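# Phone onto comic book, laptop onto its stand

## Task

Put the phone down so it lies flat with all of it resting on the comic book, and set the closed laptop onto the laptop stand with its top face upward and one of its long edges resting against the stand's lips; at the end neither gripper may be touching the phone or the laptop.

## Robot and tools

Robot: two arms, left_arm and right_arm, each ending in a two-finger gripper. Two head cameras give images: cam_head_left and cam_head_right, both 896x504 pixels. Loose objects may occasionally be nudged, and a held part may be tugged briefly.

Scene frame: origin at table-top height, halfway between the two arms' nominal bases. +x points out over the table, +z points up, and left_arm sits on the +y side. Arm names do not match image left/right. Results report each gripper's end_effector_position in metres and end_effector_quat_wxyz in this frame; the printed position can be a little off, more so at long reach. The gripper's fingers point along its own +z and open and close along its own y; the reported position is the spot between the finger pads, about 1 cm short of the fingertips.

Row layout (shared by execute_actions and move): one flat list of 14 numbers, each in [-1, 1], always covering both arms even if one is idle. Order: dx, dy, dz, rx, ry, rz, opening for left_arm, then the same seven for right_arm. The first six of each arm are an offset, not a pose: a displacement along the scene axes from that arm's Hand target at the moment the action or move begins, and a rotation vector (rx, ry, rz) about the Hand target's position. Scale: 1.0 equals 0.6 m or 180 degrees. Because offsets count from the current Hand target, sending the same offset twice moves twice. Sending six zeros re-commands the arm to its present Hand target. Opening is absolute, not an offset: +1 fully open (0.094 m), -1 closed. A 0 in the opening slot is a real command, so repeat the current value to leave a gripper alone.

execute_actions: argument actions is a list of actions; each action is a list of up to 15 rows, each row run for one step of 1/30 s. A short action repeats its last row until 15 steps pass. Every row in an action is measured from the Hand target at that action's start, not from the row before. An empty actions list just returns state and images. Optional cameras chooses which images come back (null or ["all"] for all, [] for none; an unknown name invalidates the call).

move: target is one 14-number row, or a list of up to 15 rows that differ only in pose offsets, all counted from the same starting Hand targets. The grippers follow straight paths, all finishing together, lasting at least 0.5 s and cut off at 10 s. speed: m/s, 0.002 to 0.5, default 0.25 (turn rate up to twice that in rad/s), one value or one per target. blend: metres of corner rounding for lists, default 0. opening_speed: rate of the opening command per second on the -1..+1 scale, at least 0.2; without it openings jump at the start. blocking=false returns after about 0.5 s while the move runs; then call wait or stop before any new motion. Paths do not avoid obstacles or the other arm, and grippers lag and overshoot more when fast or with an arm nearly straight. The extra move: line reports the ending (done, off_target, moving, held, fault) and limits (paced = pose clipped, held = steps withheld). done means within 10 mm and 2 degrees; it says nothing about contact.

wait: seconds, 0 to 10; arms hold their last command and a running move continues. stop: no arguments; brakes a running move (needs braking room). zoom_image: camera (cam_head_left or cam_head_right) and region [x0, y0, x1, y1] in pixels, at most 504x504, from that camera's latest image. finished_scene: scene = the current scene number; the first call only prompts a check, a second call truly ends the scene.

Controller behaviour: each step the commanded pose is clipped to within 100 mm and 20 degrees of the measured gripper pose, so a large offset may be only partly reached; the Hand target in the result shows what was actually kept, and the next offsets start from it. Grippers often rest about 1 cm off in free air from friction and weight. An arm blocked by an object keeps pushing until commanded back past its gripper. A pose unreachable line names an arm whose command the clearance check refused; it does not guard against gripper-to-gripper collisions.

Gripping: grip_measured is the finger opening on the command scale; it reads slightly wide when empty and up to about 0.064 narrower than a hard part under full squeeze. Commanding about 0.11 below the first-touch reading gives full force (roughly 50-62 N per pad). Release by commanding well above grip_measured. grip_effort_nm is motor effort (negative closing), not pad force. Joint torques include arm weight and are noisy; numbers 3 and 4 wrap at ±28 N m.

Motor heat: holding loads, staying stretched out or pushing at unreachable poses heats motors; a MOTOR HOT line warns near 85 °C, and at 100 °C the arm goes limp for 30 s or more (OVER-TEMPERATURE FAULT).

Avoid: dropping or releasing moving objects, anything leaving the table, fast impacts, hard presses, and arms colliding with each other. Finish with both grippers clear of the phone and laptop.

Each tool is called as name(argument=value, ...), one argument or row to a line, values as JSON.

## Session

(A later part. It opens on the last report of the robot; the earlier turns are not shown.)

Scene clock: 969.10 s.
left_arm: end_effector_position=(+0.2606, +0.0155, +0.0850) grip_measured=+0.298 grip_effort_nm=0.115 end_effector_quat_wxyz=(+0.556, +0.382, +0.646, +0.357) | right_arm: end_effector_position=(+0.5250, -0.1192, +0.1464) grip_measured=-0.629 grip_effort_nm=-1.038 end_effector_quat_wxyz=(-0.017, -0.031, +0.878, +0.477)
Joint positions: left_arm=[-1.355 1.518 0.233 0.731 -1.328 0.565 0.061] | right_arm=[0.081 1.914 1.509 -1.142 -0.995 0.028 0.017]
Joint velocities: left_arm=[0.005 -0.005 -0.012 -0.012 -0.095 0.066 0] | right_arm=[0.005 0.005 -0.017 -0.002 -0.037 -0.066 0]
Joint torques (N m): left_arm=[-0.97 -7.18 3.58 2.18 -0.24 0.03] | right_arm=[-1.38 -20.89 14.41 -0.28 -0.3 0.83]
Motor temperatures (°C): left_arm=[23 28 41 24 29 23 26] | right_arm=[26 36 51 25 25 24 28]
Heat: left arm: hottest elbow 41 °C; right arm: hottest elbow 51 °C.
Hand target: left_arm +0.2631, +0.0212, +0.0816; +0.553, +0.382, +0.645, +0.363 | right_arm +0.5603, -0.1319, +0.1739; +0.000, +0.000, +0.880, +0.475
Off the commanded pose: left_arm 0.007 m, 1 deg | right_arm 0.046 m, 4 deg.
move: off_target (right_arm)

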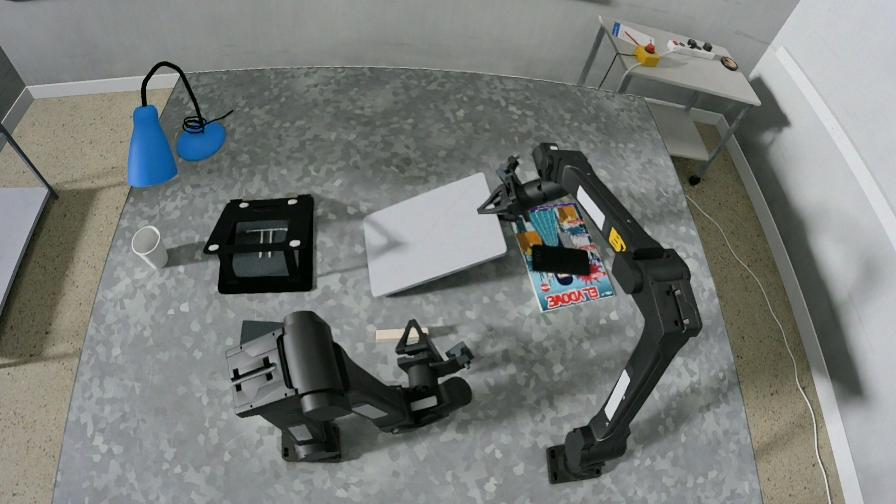

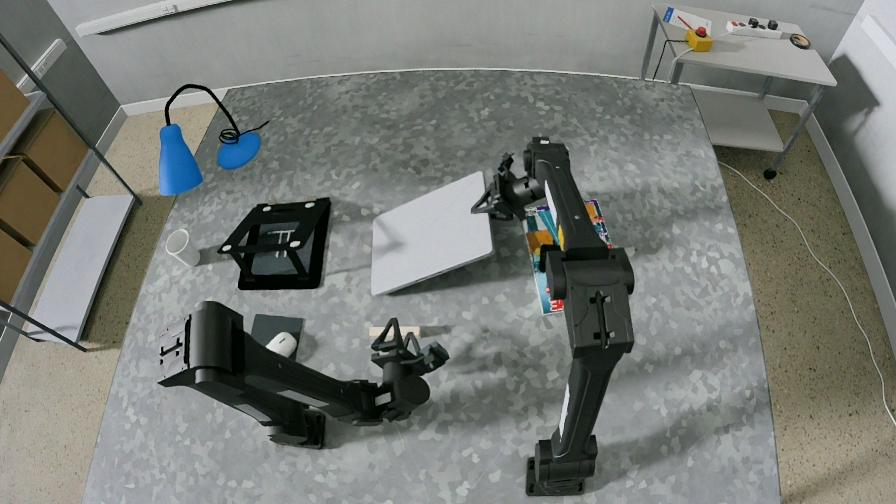

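move(
  target=[0.123,0.008,-0.046,0,0,0,0.3,0,0,0,0,0,0,-1],
  speed=0.15,
)

zoom_image(
  camera="cam_head_right",
  region=[350, 230, 470, 330],
)

zoom_image(
  camera="cam_head_left",
  region=[350, 230, 470, 330],
)

Scene clock: 981.00 s.
left_arm: end_effector_position=(+0.3295, +0.0265, +0.0653) grip_measured=+0.298 grip_effort_nm=0.105 end_effector_quat_wxyz=(+0.564, +0.374, +0.645, +0.356) | right_arm: end_effector_position=(+0.5250, -0.1192, +0.1464) grip_measured=-0.629 grip_effort_nm=-1.033 end_effector_quat_wxyz=(-0.017, -0.031, +0.878, +0.477)
Joint positions: left_arm=[-1.082 1.8 0.255 1.307 -1.079 0.878 0.061] | right_arm=[0.081 1.914 1.509 -1.142 -0.995 0.028 0.017]
Joint velocities: left_arm=[0.005 0.005 -0.007 0.002 -0.007 -0.051 0] | right_arm=[0.015 0.015 0.017 -0.002 -0.007 -0.007 -0.002]
Joint torques (N m): left_arm=[-0.44 -6.95 3.58 1.13 0.36 -0.05] | right_arm=[-1.32 -20.95 14.39 -0.29 -0.3 0.83]
Motor temperatures (°C): left_arm=[23 28 39 24 29 23 26] | right_arm=[26 37 51 25 25 25 28]
Heat: left arm: hottest elbow 39 °C; right arm: hottest elbow 51 °C.
Hand target: left_arm +0.3360, +0.0259, +0.0541; +0.553, +0.383, +0.646, +0.363 | right_arm +0.5603, -0.1319, +0.1739; +0.000, +0.000, +0.880, +0.475
Off the commanded pose: left_arm 0.014 m, 2 deg | right_arm 0.046 m, 4 deg.
move: off_target (left_arm, right_arm)

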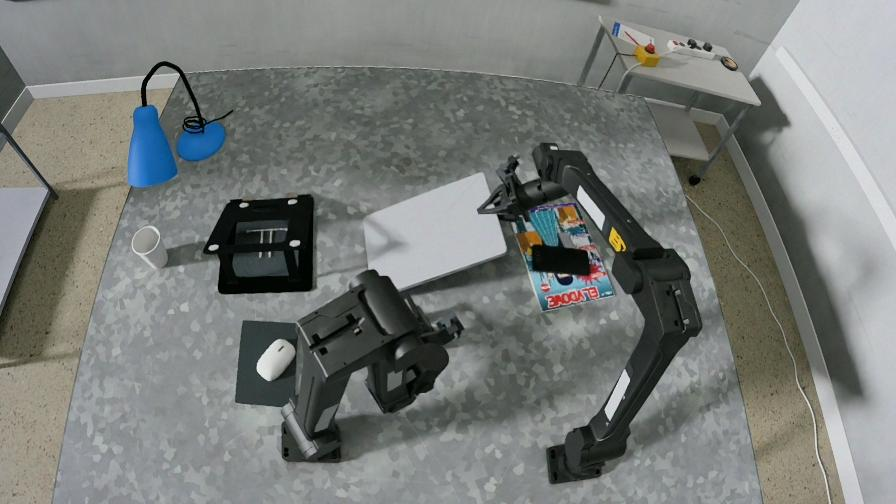

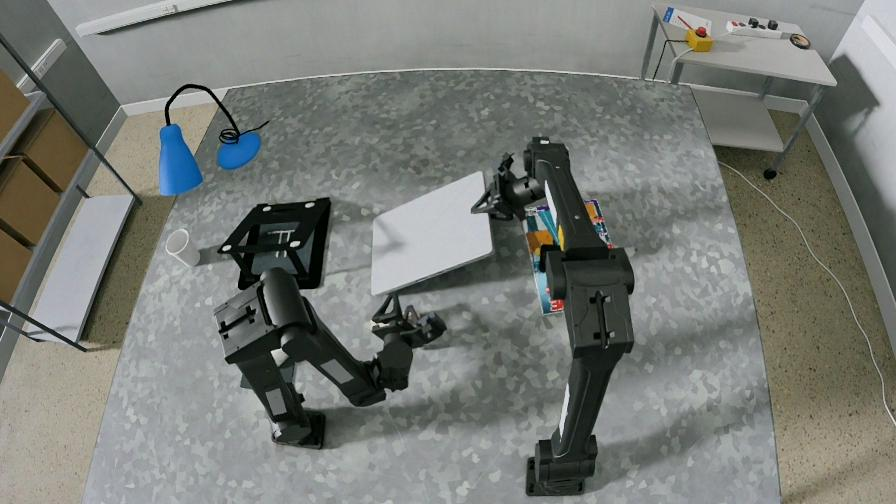

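Scaled by 4.200.

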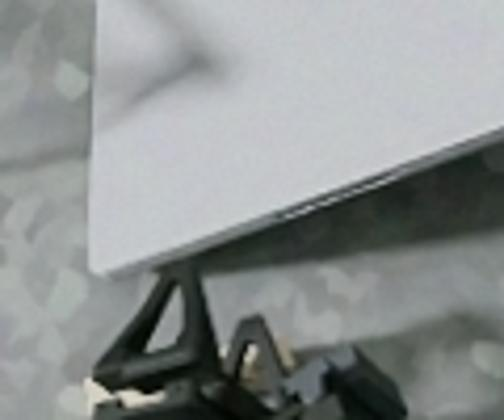

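Scaled by 4.200.

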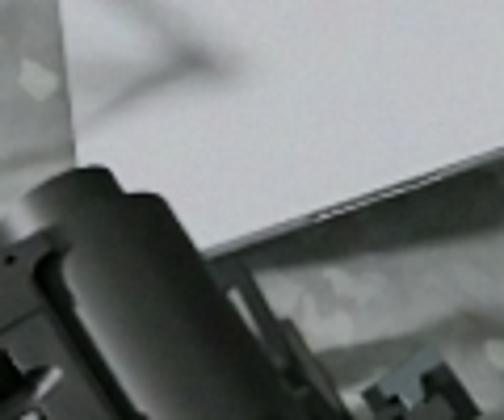

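move(
  target=[
    [0.0,0.0,-0.025,0,0,0,0.3,0,0,0,0,0,0,-1],
    [0.09,0.0,-0.03,0,0,0,0.3,0,0,0,0,0,0,-1],
  ],
  speed=0.1,
)

zoom_image(
  camera="cam_head_right",
  region=[350, 220, 470, 320],
)

zoom_image(
  camera="cam_head_left",
  region=[350, 220, 470, 320],
)

Scene clock: 989.60 s.
left_arm: end_effector_position=(+0.3831, +0.0237, +0.0650) grip_measured=+0.298 grip_effort_nm=0.120 end_effector_quat_wxyz=(+0.582, +0.355, +0.642, +0.351) | right_arm: end_effector_position=(+0.5250, -0.1192, +0.1464) grip_measured=-0.629 grip_effort_nm=-1.038 end_effector_quat_wxyz=(-0.017, -0.031, +0.878, +0.477)
Joint positions: left_arm=[-0.926 1.886 0.343 1.416 -0.931 0.946 0.061] | right_arm=[0.081 1.914 1.509 -1.142 -0.995 0.028 0.017]
Joint velocities: left_arm=[-0.005 -0.005 -0.007 -0.007 -0.022 -0.022 0] | right_arm=[0.005 0.005 -0.007 -0.007 0.022 0.007 -0.001]
Joint torques (N m): left_arm=[-0.03 -6.12 3.52 0.44 0.6 -0.04] | right_arm=[-1.44 -20.95 14.42 -0.29 -0.31 0.84]
Motor temperatures (°C): left_arm=[23 28 38 24 29 23 26] | right_arm=[26 37 52 25 25 25 28]
Heat: left arm: hottest elbow 38 °C; right arm: hottest elbow 52 °C.
Hand target: left_arm +0.3896, +0.0255, +0.0358; +0.552, +0.383, +0.646, +0.363 | right_arm +0.5603, -0.1319, +0.1739; +0.000, +0.000, +0.880, +0.475
Off the commanded pose: left_arm 0.030 m, 5 deg | right_arm 0.046 m, 4 deg.
move: off_target (left_arm, right_arm)

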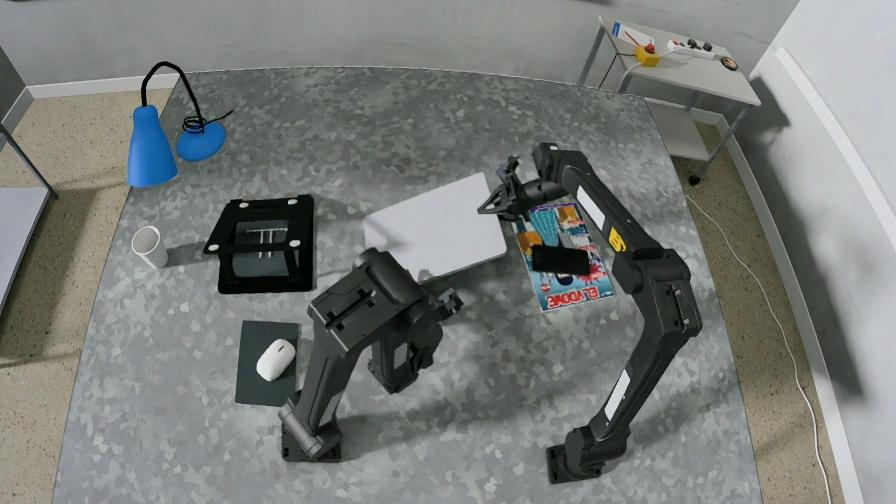

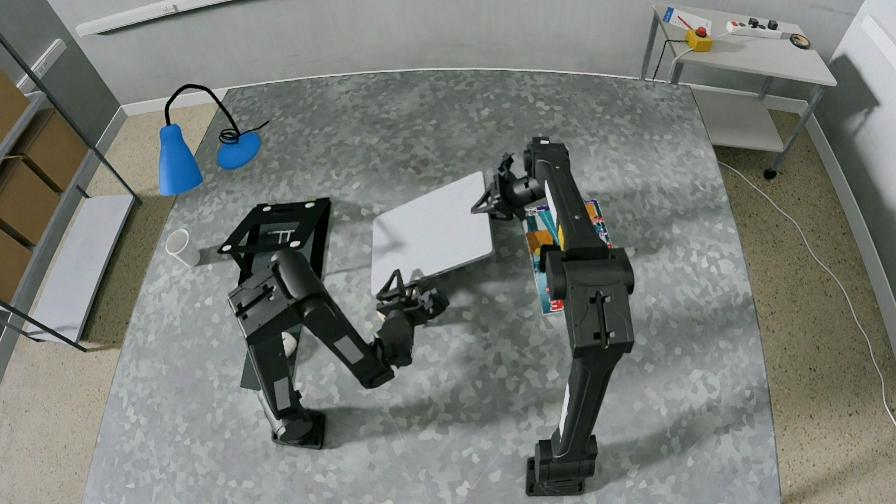

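Scaled by 4.200.

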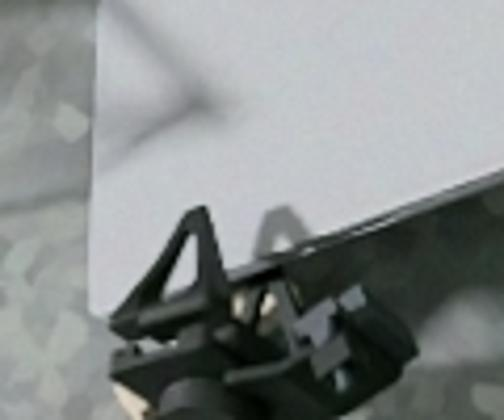

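Scaled by 4.200.

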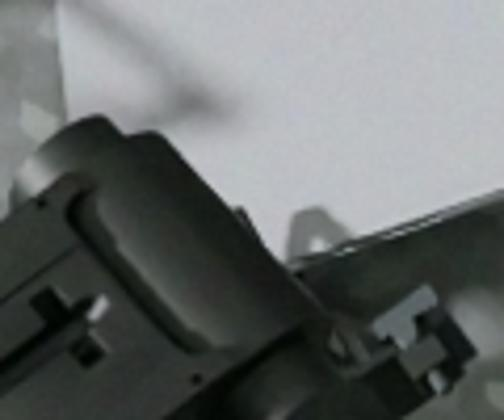

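move(
  target=[0,0,0.04,0,0,0,0.3,0,0.025,0.06,-0.033,0.0,0,-1],
  speed=0.08,
)

zoom_image(
  camera="cam_head_right",
  region=[350, 220, 470, 320],
)

zoom_image(
  camera="cam_head_left",
  region=[350, 170, 550, 320],
)

Scene clock: 999.17 s.
left_arm: end_effector_position=(+0.3847, +0.0217, +0.0658) grip_measured=+0.298 grip_effort_nm=0.120 end_effector_quat_wxyz=(+0.566, +0.375, +0.643, +0.355) | right_arm: end_effector_position=(+0.5342, -0.1127, +0.1661) grip_measured=-0.629 grip_effort_nm=-1.043 end_effector_quat_wxyz=(-0.026, -0.028, +0.899, +0.437)
Joint positions: left_arm=[-0.923 1.835 0.345 1.311 -0.919 0.947 0.061] | right_arm=[0.107 1.914 1.599 -1.227 -0.906 0.064 0.017]
Joint velocities: left_arm=[-0.005 -0.015 -0.002 0.002 0.051 0.022 -0.001] | right_arm=[-0.005 -0.005 0.007 -0.012 -0.095 -0.081 -0.001]
Joint torques (N m): left_arm=[-0.15 -10.29 3.3 0.39 0.14 0] | right_arm=[-0.03 -23.94 14.34 -0.23 0.27 0.97]
Motor temperatures (°C): left_arm=[23 28 37 24 29 23 26] | right_arm=[26 37 52 25 25 25 28]
Heat: left arm: hottest elbow 37 °C; right arm: hottest elbow 52 °C.
Hand target: left_arm +0.3897, +0.0252, +0.0596; +0.552, +0.383, +0.646, +0.363 | right_arm +0.5612, -0.1161, +0.2096; -0.001, -0.001, +0.903, +0.429
Off the commanded pose: left_arm 0.009 m, 2 deg | right_arm 0.051 m, 4 deg.
move: off_target (right_arm)

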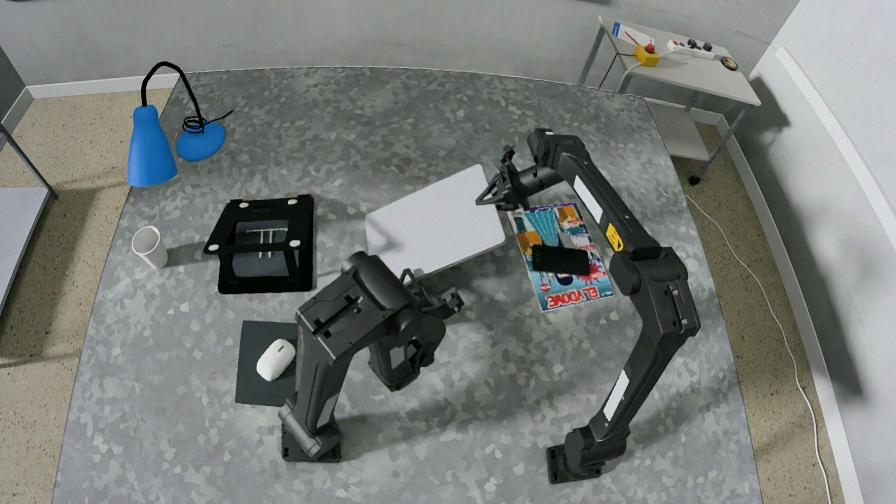

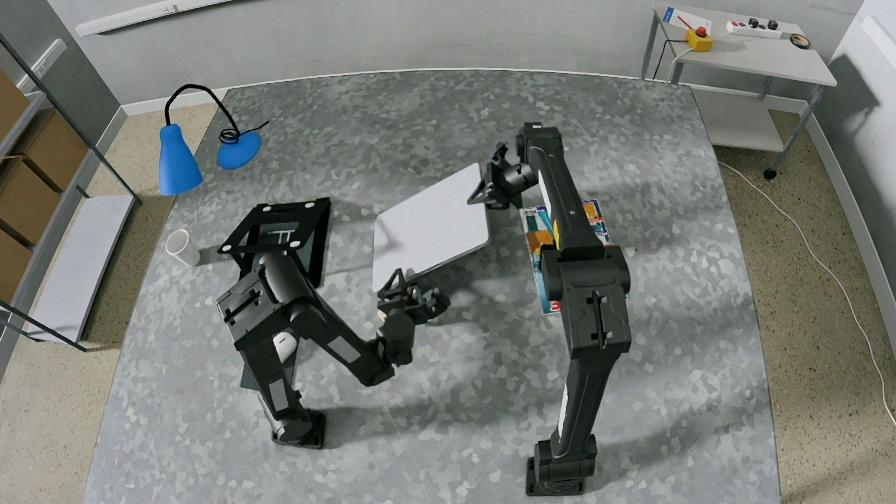

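Scaled by 4.200.

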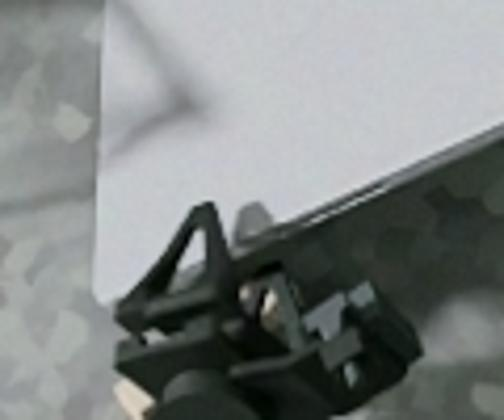

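Scaled by 2.520.

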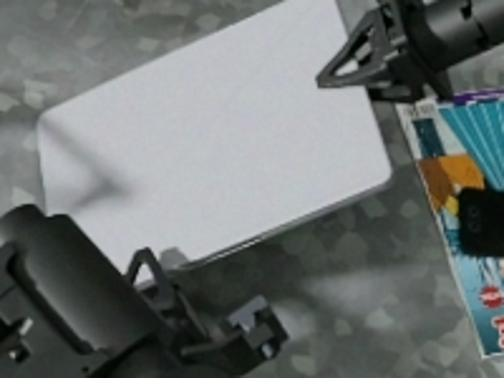

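move(
  target=[0.05,0.0,0.0,0,0,0,0.3,0,0,0,0,0,0,-1],
  speed=0.08,
)

zoom_image(
  camera="cam_head_right",
  region=[350, 220, 470, 320],
)

zoom_image(
  camera="cam_head_left",
  region=[370, 220, 490, 320],
)

Scene clock: 1003.80 s.
left_arm: end_effector_position=(+0.4103, +0.0259, +0.0660) grip_measured=+0.298 grip_effort_nm=0.115 end_effector_quat_wxyz=(+0.561, +0.378, +0.644, +0.357) | right_arm: end_effector_position=(+0.5341, -0.1127, +0.1661) grip_measured=-0.629 grip_effort_nm=-1.038 end_effector_quat_wxyz=(-0.026, -0.028, +0.899, +0.437)
Joint positions: left_arm=[-0.849 1.835 0.382 1.277 -0.848 0.965 0.061] | right_arm=[0.107 1.914 1.599 -1.228 -0.906 0.064 0.017]
Joint velocities: left_arm=[-0.015 -0.015 0.002 -0.007 -0.066 -0.037 0] | right_arm=[0.005 -0.005 0.012 -0.002 -0.037 0.007 0]
Joint torques (N m): left_arm=[-0.03 -9.52 5.49 0.94 0.07 -0.01] | right_arm=[0.03 -23.88 14.37 -0.28 0.23 0.99]
Motor temperatures (°C): left_arm=[23 28 37 24 29 23 26] | right_arm=[26 37 53 25 25 25 28]
Heat: left arm: hottest elbow 37 °C; right arm: hottest elbow 53 °C.
Hand target: left_arm +0.4196, +0.0248, +0.0592; +0.552, +0.383, +0.645, +0.363 | right_arm +0.5612, -0.1162, +0.2096; -0.001, -0.001, +0.903, +0.429
Off the commanded pose: left_arm 0.011 m, 1 deg | right_arm 0.051 m, 4 deg.
move: off_target (left_arm, right_arm)

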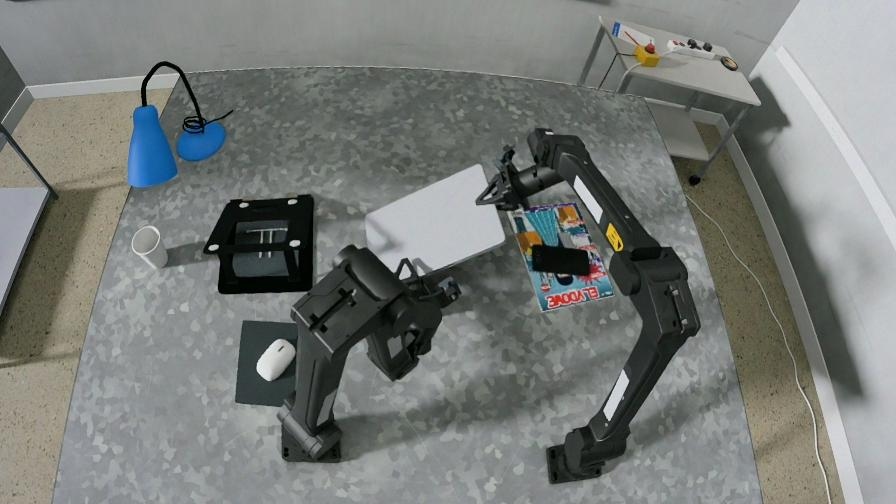

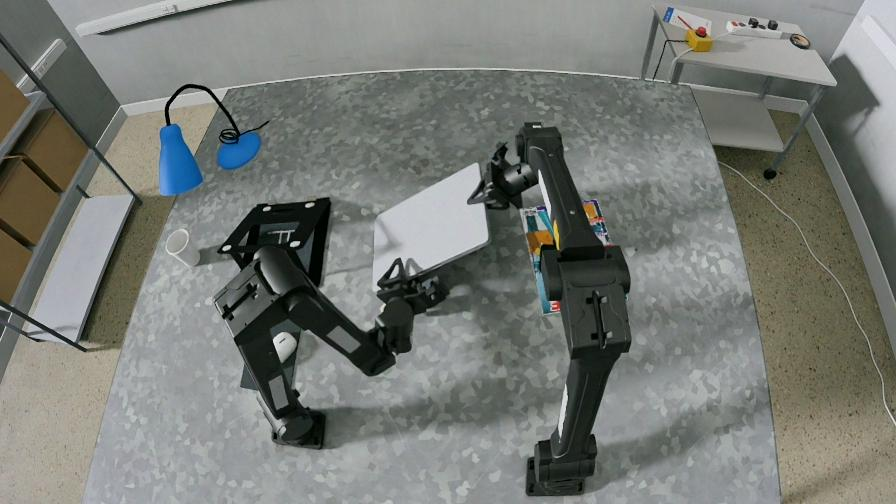

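Scaled by 4.200.

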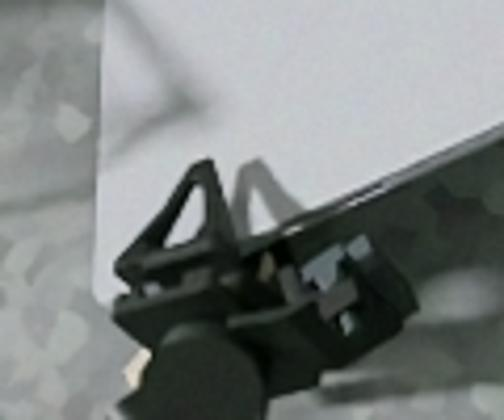

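Scaled by 4.200.

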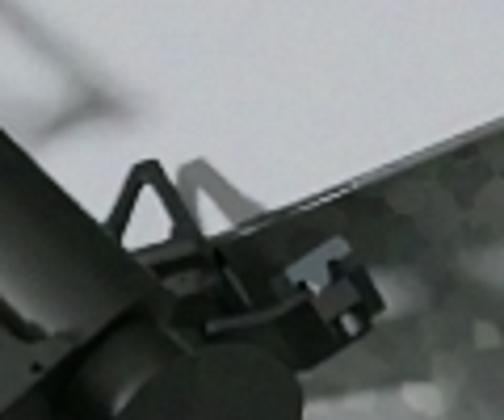

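move(
  target=[0,0,0,0,0,0,-1,0,0,0,0,0,0,-1],
  speed=0.08,
  opening_speed=0.5,
)

zoom_image(
  camera="cam_head_right",
  region=[350, 220, 470, 320],
)

zoom_image(
  camera="cam_head_left",
  region=[350, 170, 530, 320],
)

Scene clock: 1013.07 s.
left_arm: end_effector_position=(+0.4124, +0.0281, +0.0655) grip_measured=-0.614 grip_effort_nm=-0.994 end_effector_quat_wxyz=(+0.565, +0.363, +0.651, +0.354) | right_arm: end_effector_position=(+0.5338, -0.1131, +0.1653) grip_measured=-0.625 grip_effort_nm=-1.038 end_effector_quat_wxyz=(-0.028, -0.026, +0.900, +0.435)
Joint positions: left_arm=[-0.845 1.844 0.387 1.287 -0.859 0.939 0.018] | right_arm=[0.107 1.914 1.599 -1.23 -0.901 0.068 0.018]
Joint velocities: left_arm=[-0.015 -0.015 0.002 -0.007 0.037 -0.081 -0.001] | right_arm=[0.015 -0.015 -0.007 -0.012 0.051 -0.066 -0.001]
Joint torques (N m): left_arm=[-0.38 -11.16 4.72 0.76 0.52 0.3] | right_arm=[-0.03 -24 14.35 -0.18 0.07 0.95]
Motor temperatures (°C): left_arm=[23 28 37 24 28 23 26] | right_arm=[26 37 53 25 25 25 28]
Heat: left arm: hottest elbow 37 °C; right arm: hottest elbow 53 °C.
Hand target: left_arm +0.4196, +0.0248, +0.0594; +0.552, +0.383, +0.645, +0.363 | right_arm +0.5611, -0.1162, +0.2096; -0.001, -0.001, +0.903, +0.429
Off the commanded pose: left_arm 0.010 m, 3 deg | right_arm 0.052 m, 4 deg.
move: off_target (left_arm, right_arm)

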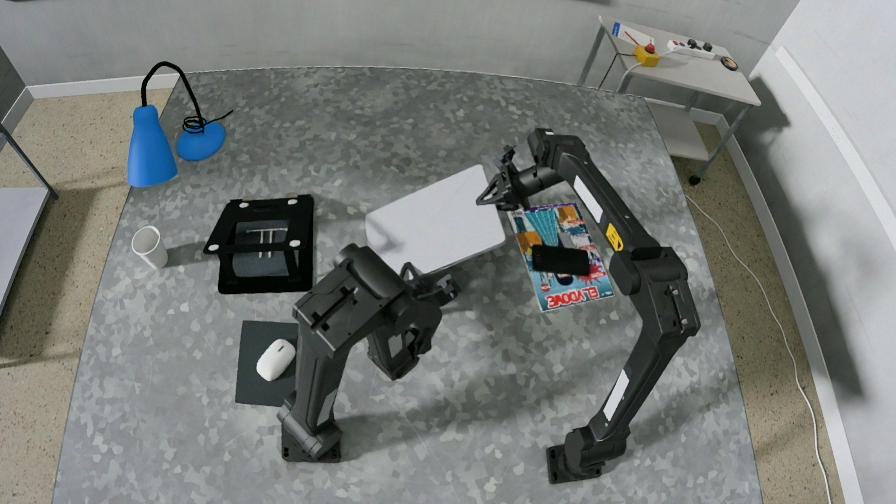

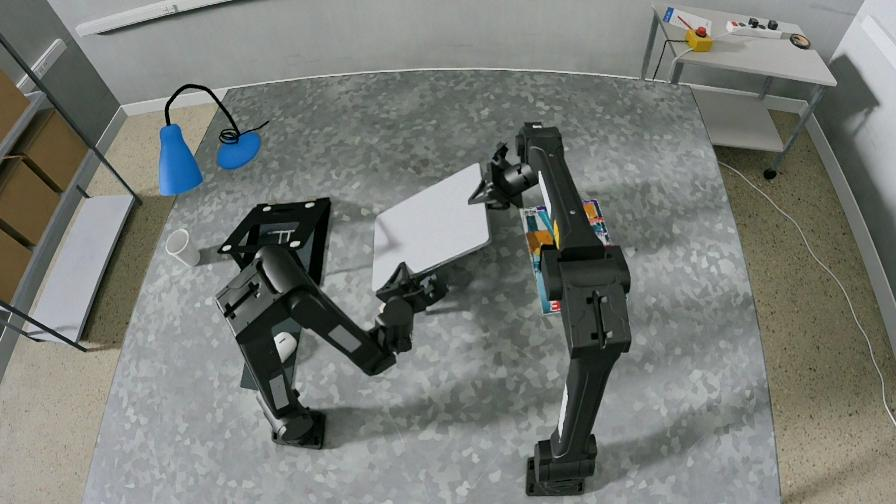

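Scaled by 4.200.

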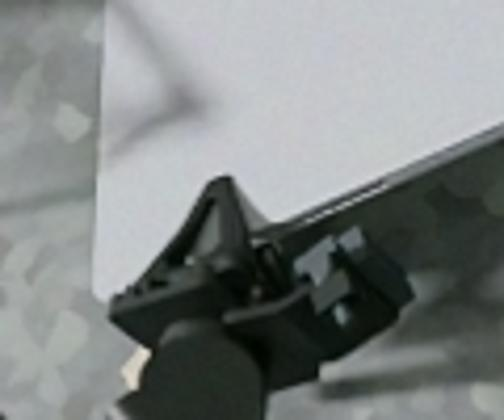

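Scaled by 2.800.

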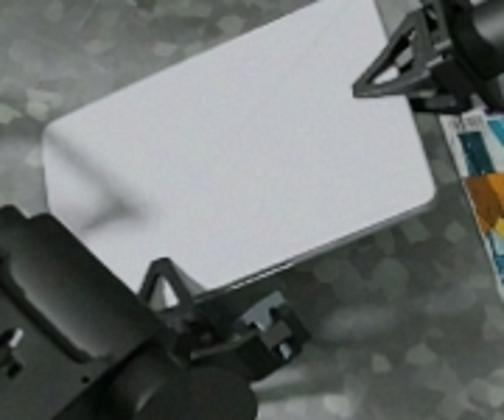

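move(
  target=[0.0,0.04,0.233,0.149,0.018,0,-1,0,0,0.0,0.149,0.018,0,-1],
  speed=0.06,
)

zoom_image(
  camera="cam_head_right",
  region=[350, 180, 550, 320],
)

zoom_image(
  camera="cam_head_left",
  region=[350, 170, 550, 320],
)

Scene clock: 1035.77 s.
left_arm: end_effector_position=(+0.4109, +0.0618, +0.1623) grip_measured=-0.625 grip_effort_nm=-1.009 end_effector_quat_wxyz=(+0.436, +0.481, +0.605, +0.460) | right_arm: end_effector_position=(+0.5401, -0.1002, +0.1831) grip_measured=-0.652 grip_effort_nm=-1.043 end_effector_quat_wxyz=(-0.063, +0.020, +0.785, +0.616)
Joint positions: left_arm=[-0.795 1.283 0.405 0.564 -0.882 1.237 0.018] | right_arm=[0.072 1.977 1.56 -1.152 -1.337 0.129 0.016]
Joint velocities: left_arm=[-0.005 0.005 -0.002 -0.012 0.095 -0.037 0] | right_arm=[-0.015 -0.005 -0.002 0.017 0.037 -0.007 0.001]
Joint torques (N m): left_arm=[-2.26 -11.81 13.26 1.24 -0.27 1.52] | right_arm=[-1.85 -24.23 10.11 1.48 -1.16 0.24]
Motor temperatures (°C): left_arm=[22 28 36 24 28 24 27] | right_arm=[26 38 55 25 26 25 29]
Heat: left arm: hottest elbow 36 °C; right arm: hottest elbow 55 °C.
Hand target: left_arm +0.4211, +0.0459, +0.1981; +0.431, +0.510, +0.559, +0.493 | right_arm +0.5605, -0.1174, +0.2101; -0.023, +0.012, +0.779, +0.626
Off the commanded pose: left_arm 0.040 m, 7 deg | right_arm 0.037 m, 5 deg.
move: off_target (left_arm, right_arm)

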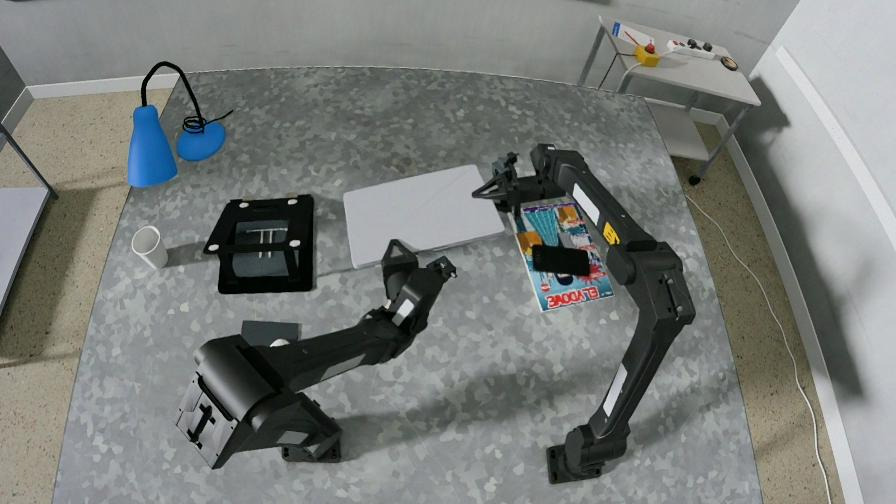

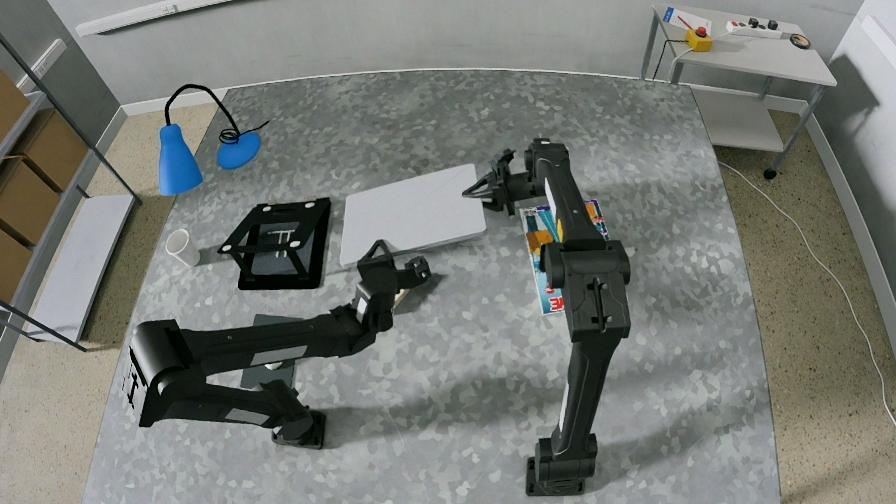

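Scaled by 2.520.

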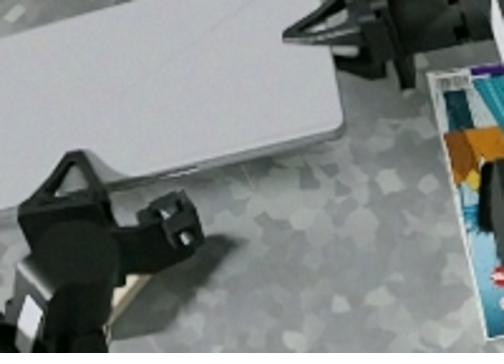

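Scaled by 2.520.

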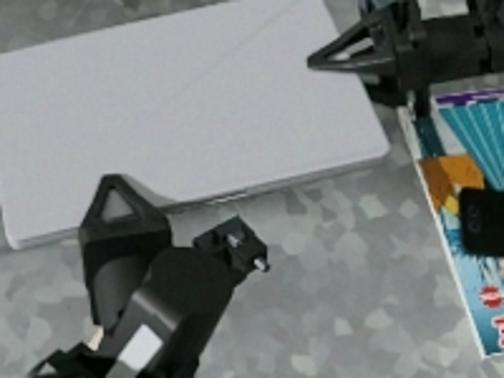

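move(
  target=[0.017,0.31,0.03,0,0,-0.022,-1,-0.008,0.30,0.03,0,0,-0.022,-1],
  speed=0.1,
)

Scene clock: 1051.73 s.
left_arm: end_effector_position=(+0.4278, +0.2331, +0.1704) grip_measured=-0.625 grip_effort_nm=-1.009 end_effector_quat_wxyz=(+0.431, +0.517, +0.605, +0.425) | right_arm: end_effector_position=(+0.5390, +0.0653, +0.1814) grip_measured=-0.651 grip_effort_nm=-1.038 end_effector_quat_wxyz=(-0.069, +0.067, +0.786, +0.611)
Joint positions: left_arm=[-0.119 0.982 0.28 0.429 -0.157 1.442 0.018] | right_arm=[0.348 1.935 1.412 -0.141 -1.165 1.143 0.016]
Joint velocities: left_arm=[-0.015 -0.005 -0.002 -0.007 -0.007 -0.037 0.001] | right_arm=[0.005 0.005 0.007 0.012 -0.022 0.007 0]
Joint torques (N m): left_arm=[-1.9 -10.52 12.29 3.15 0.48 1.18] | right_arm=[-0.03 -26.7 9.69 2.74 0.82 -0.09]
Motor temperatures (°C): left_arm=[22 28 38 24 28 26 28] | right_arm=[26 39 54 25 26 24 29]
Heat: left arm: hottest elbow 38 °C; right arm: hottest elbow 54 °C.
Hand target: left_arm +0.4332, +0.2307, +0.2186; +0.446, +0.530, +0.540, +0.478 | right_arm +0.5545, +0.0633, +0.2250; -0.005, +0.036, +0.781, +0.624
Off the commanded pose: left_arm 0.046 m, 10 deg | right_arm 0.050 m, 9 deg.
move: off_target (left_arm, right_arm)

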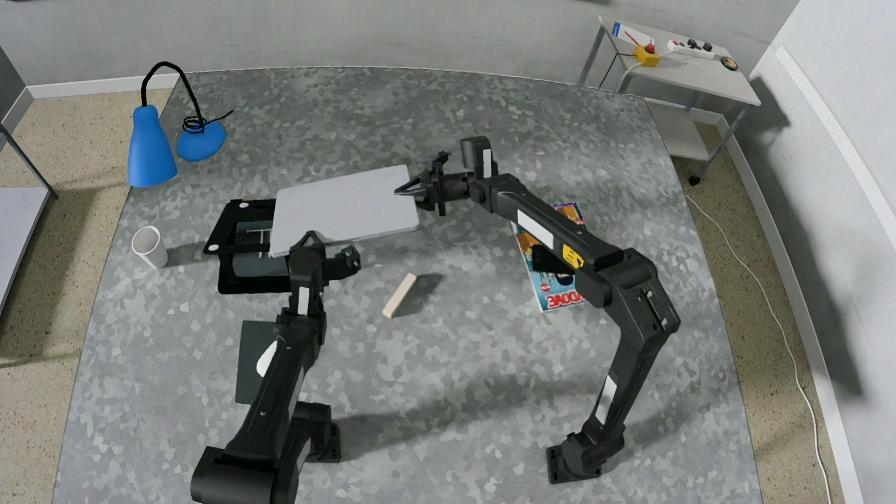

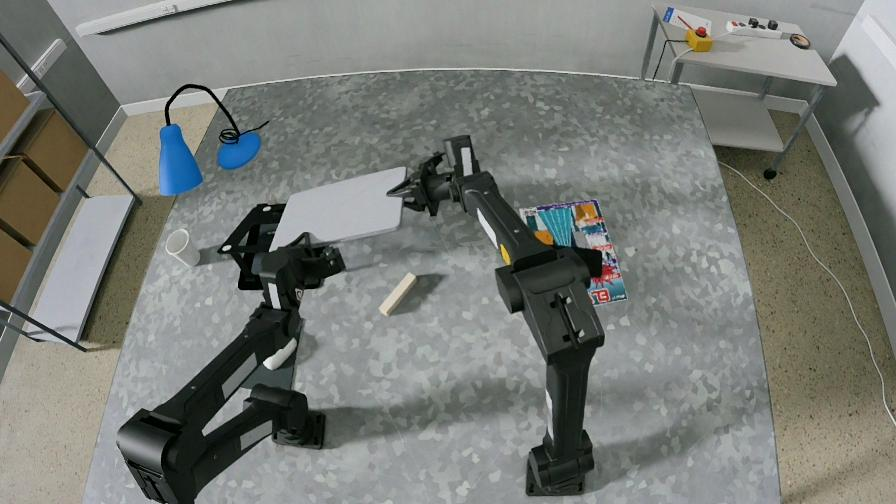

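move(
  target=[0.015,0.32,0.035,0,0,-0.022,-1,-0.01,0.31,0.03,0,0,-0.022,-1],
  speed=0.1,
)

zoom_image(
  camera="cam_head_right",
  region=[190, 150, 370, 300],
)

zoom_image(
  camera="cam_head_left",
  region=[190, 150, 370, 300],
)

Scene clock: 1057.57 s.
left_arm: end_effector_position=(+0.4148, +0.4042, +0.1701) grip_measured=-0.637 grip_effort_nm=-1.004 end_effector_quat_wxyz=(+0.456, +0.523, +0.606, +0.388) | right_arm: end_effector_position=(+0.5128, +0.2308, +0.1932) grip_measured=-0.650 grip_effort_nm=-1.038 end_effector_quat_wxyz=(-0.045, +0.097, +0.796, +0.596)
Joint positions: left_arm=[0.616 1.124 0.386 0.384 0.622 1.63 0.017] | right_arm=[0.611 2.012 1.553 0.007 -0.858 1.416 0.016]
Joint velocities: left_arm=[-0.015 -0.015 -0.007 -0.002 0.037 0.051 0] | right_arm=[-0.015 0.005 -0.002 -0.002 0.022 0.007 -0.001]
Joint torques (N m): left_arm=[-1.08 -9.11 18.58 2.89 1.43 0.79] | right_arm=[0.26 -22.48 16.77 2.1 1 -0.27]
Motor temperatures (°C): left_arm=[22 28 38 24 28 25 28] | right_arm=[26 39 54 25 26 24 29]
Heat: left arm: hottest elbow 38 °C; right arm: hottest elbow 54 °C.
Hand target: left_arm +0.4447, +0.4217, +0.2414; +0.461, +0.550, +0.521, +0.462 | right_arm +0.5509, +0.2499, +0.2407; +0.016, +0.062, +0.780, +0.623
Off the commanded pose: left_arm 0.077 m, 13 deg | right_arm 0.064 m, 9 deg.
move: off_target (left_arm, right_arm)

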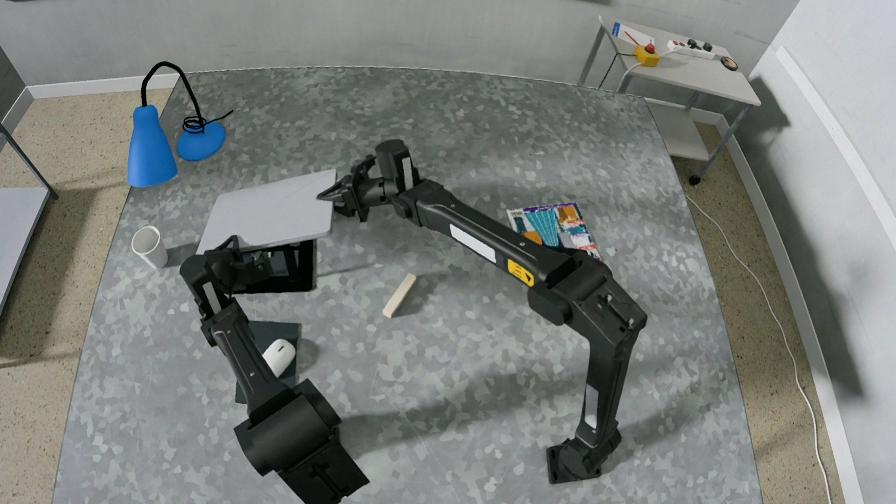

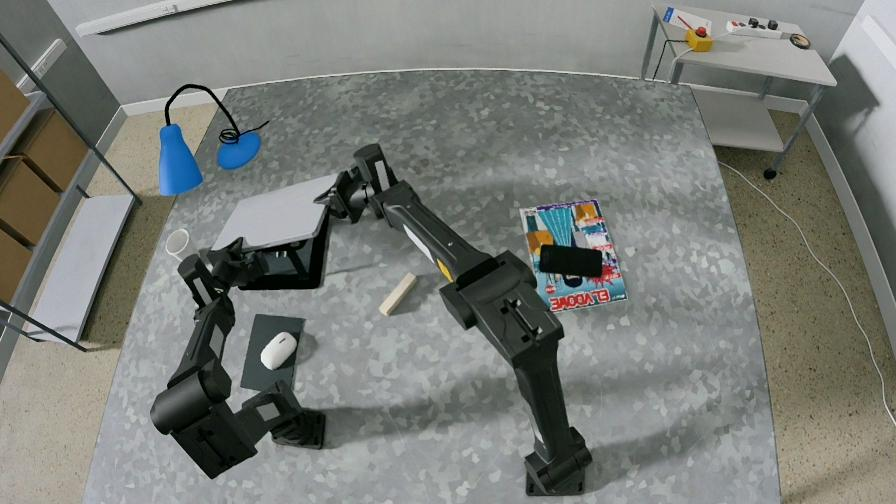

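Scaled by 2.800.

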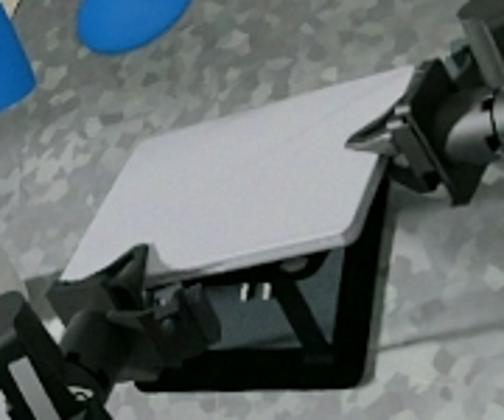

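Scaled by 2.800.

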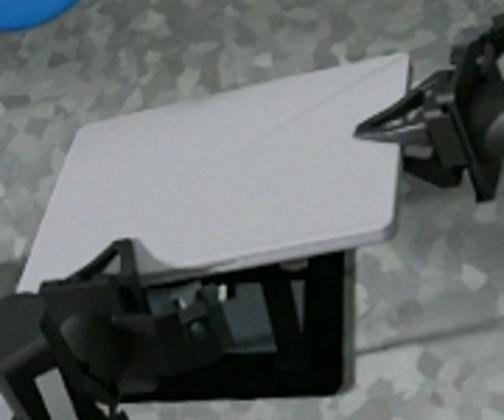

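execute_actions(
  actions=[],
)

zoom_image(
  camera="cam_head_left",
  region=[120, 120, 480, 360],
)

Scene clock: 1069.53 s.
left_arm: end_effector_position=(+0.4149, +0.4043, +0.1701) grip_measured=-0.637 grip_effort_nm=-1.009 end_effector_quat_wxyz=(+0.456, +0.523, +0.606, +0.388) | right_arm: end_effector_position=(+0.5129, +0.2309, +0.1931) grip_measured=-0.650 grip_effort_nm=-1.043 end_effector_quat_wxyz=(-0.046, +0.097, +0.796, +0.596)
Joint positions: left_arm=[0.616 1.124 0.386 0.384 0.622 1.63 0.017] | right_arm=[0.611 2.013 1.554 0.007 -0.858 1.416 0.016]
Joint velocities: left_arm=[-0.005 -0.005 -0.017 -0.012 -0.095 0.081 -0.001] | right_arm=[-0.015 0.005 -0.002 -0.012 -0.022 -0.007 0]
Joint torques (N m): left_arm=[-2.14 -8.94 18.66 2.86 1.47 0.78] | right_arm=[0.21 -23.36 16.66 2.06 1.01 -0.28]
Motor temperatures (°C): left_arm=[22 28 43 24 30 25 28] | right_arm=[26 42 56 25 27 24 29]
Heat: left arm: hottest elbow 43 °C; right arm: hottest elbow 56 °C.
Hand target: left_arm +0.4447, +0.4217, +0.2415; +0.461, +0.550, +0.521, +0.462 | right_arm +0.5509, +0.2499, +0.2407; +0.016, +0.062, +0.780, +0.623
Tool commands: left_gripper/opening=-1.0 right_gripper/opening=-1.0
Off the commanded pose: left_arm 0.077 m, 13 deg | right_arm 0.064 m, 9 deg.

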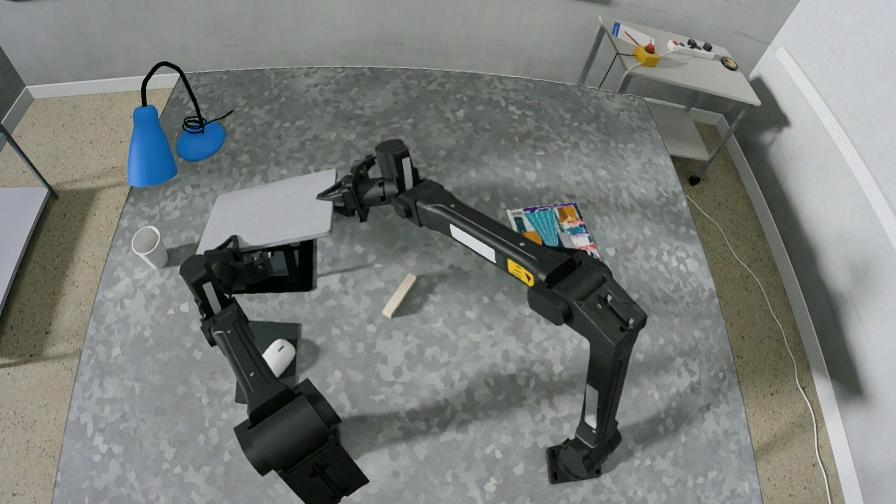

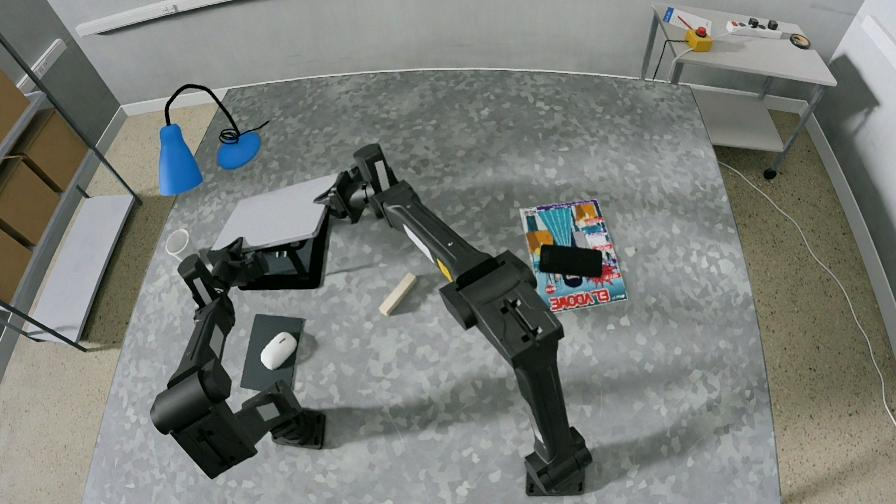

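Scaled by 1.400.

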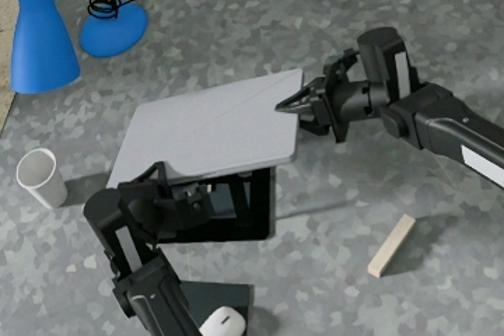

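move(
  target=[0.0875,0.063,0,0,0,-0.044,-1,0.038,0.039,0,0,0,-0.044,-1],
  speed=0.08,
)

zoom_image(
  camera="cam_head_left",
  region=[120, 120, 480, 360],
)

zoom_image(
  camera="cam_head_right",
  region=[120, 120, 480, 360],
)

Scene clock: 1076.80 s.
left_arm: end_effector_position=(+0.4665, +0.4390, +0.1666) grip_measured=-0.640 grip_effort_nm=-1.004 end_effector_quat_wxyz=(+0.490, +0.555, +0.575, +0.348) | right_arm: end_effector_position=(+0.5399, +0.2562, +0.1959) grip_measured=-0.653 grip_effort_nm=-1.043 end_effector_quat_wxyz=(+0.002, +0.153, +0.792, +0.591)
Joint positions: left_arm=[0.658 1.369 0.579 0.384 0.794 1.684 0.017] | right_arm=[0.644 2.053 1.627 0.025 -0.687 1.495 0.016]
Joint velocities: left_arm=[0.005 -0.015 -0.007 0.007 -0.066 0.051 0] | right_arm=[0.005 -0.005 0.007 0.012 -0.007 -0.037 -0.001]
Joint torques (N m): left_arm=[-1.67 -13.16 18.39 3.03 1.54 0.79] | right_arm=[-0.32 -23.59 16.08 2.36 0.78 -0.32]
Motor temperatures (°C): left_arm=[22 28 44 24 31 25 28] | right_arm=[26 42 58 25 27 24 29]
Heat: left arm: hottest elbow 44 °C; right arm: hottest elbow 58 °C.
Hand target: left_arm +0.4978, +0.4587, +0.2412; +0.491, +0.585, +0.483, +0.429 | right_arm +0.5740, +0.2733, +0.2405; +0.059, +0.116, +0.774, +0.619
Off the commanded pose: left_arm 0.083 m, 15 deg | right_arm 0.059 m, 9 deg.
move: off_target (left_arm, right_arm)

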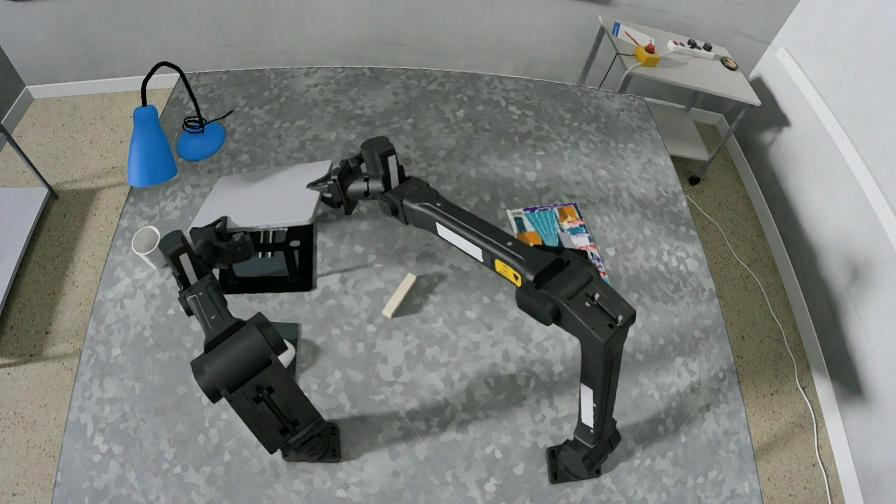

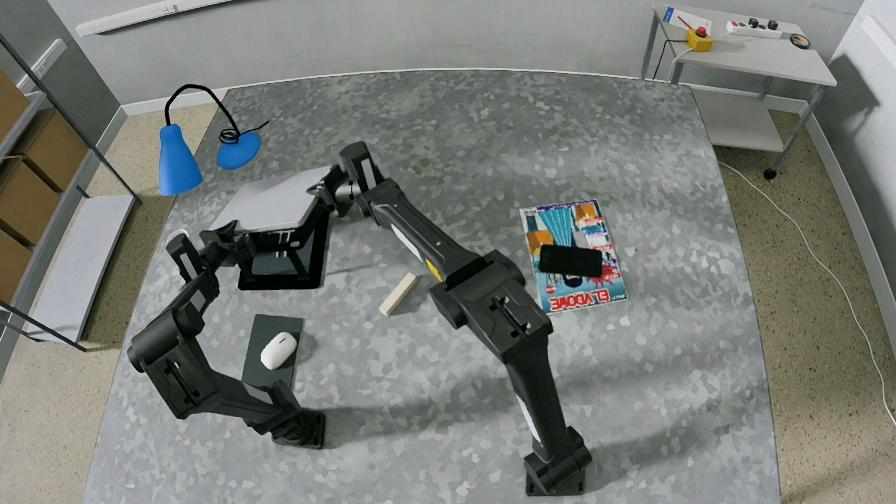

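Scaled by 1.400.

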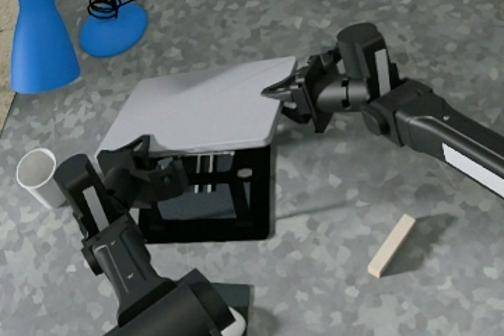

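Scaled by 1.400.

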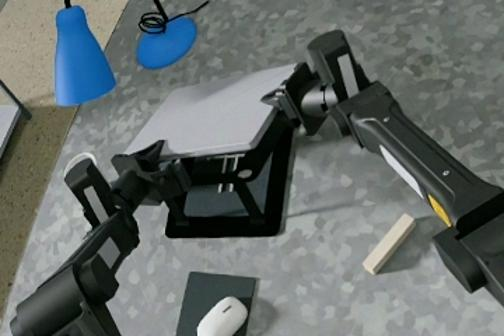

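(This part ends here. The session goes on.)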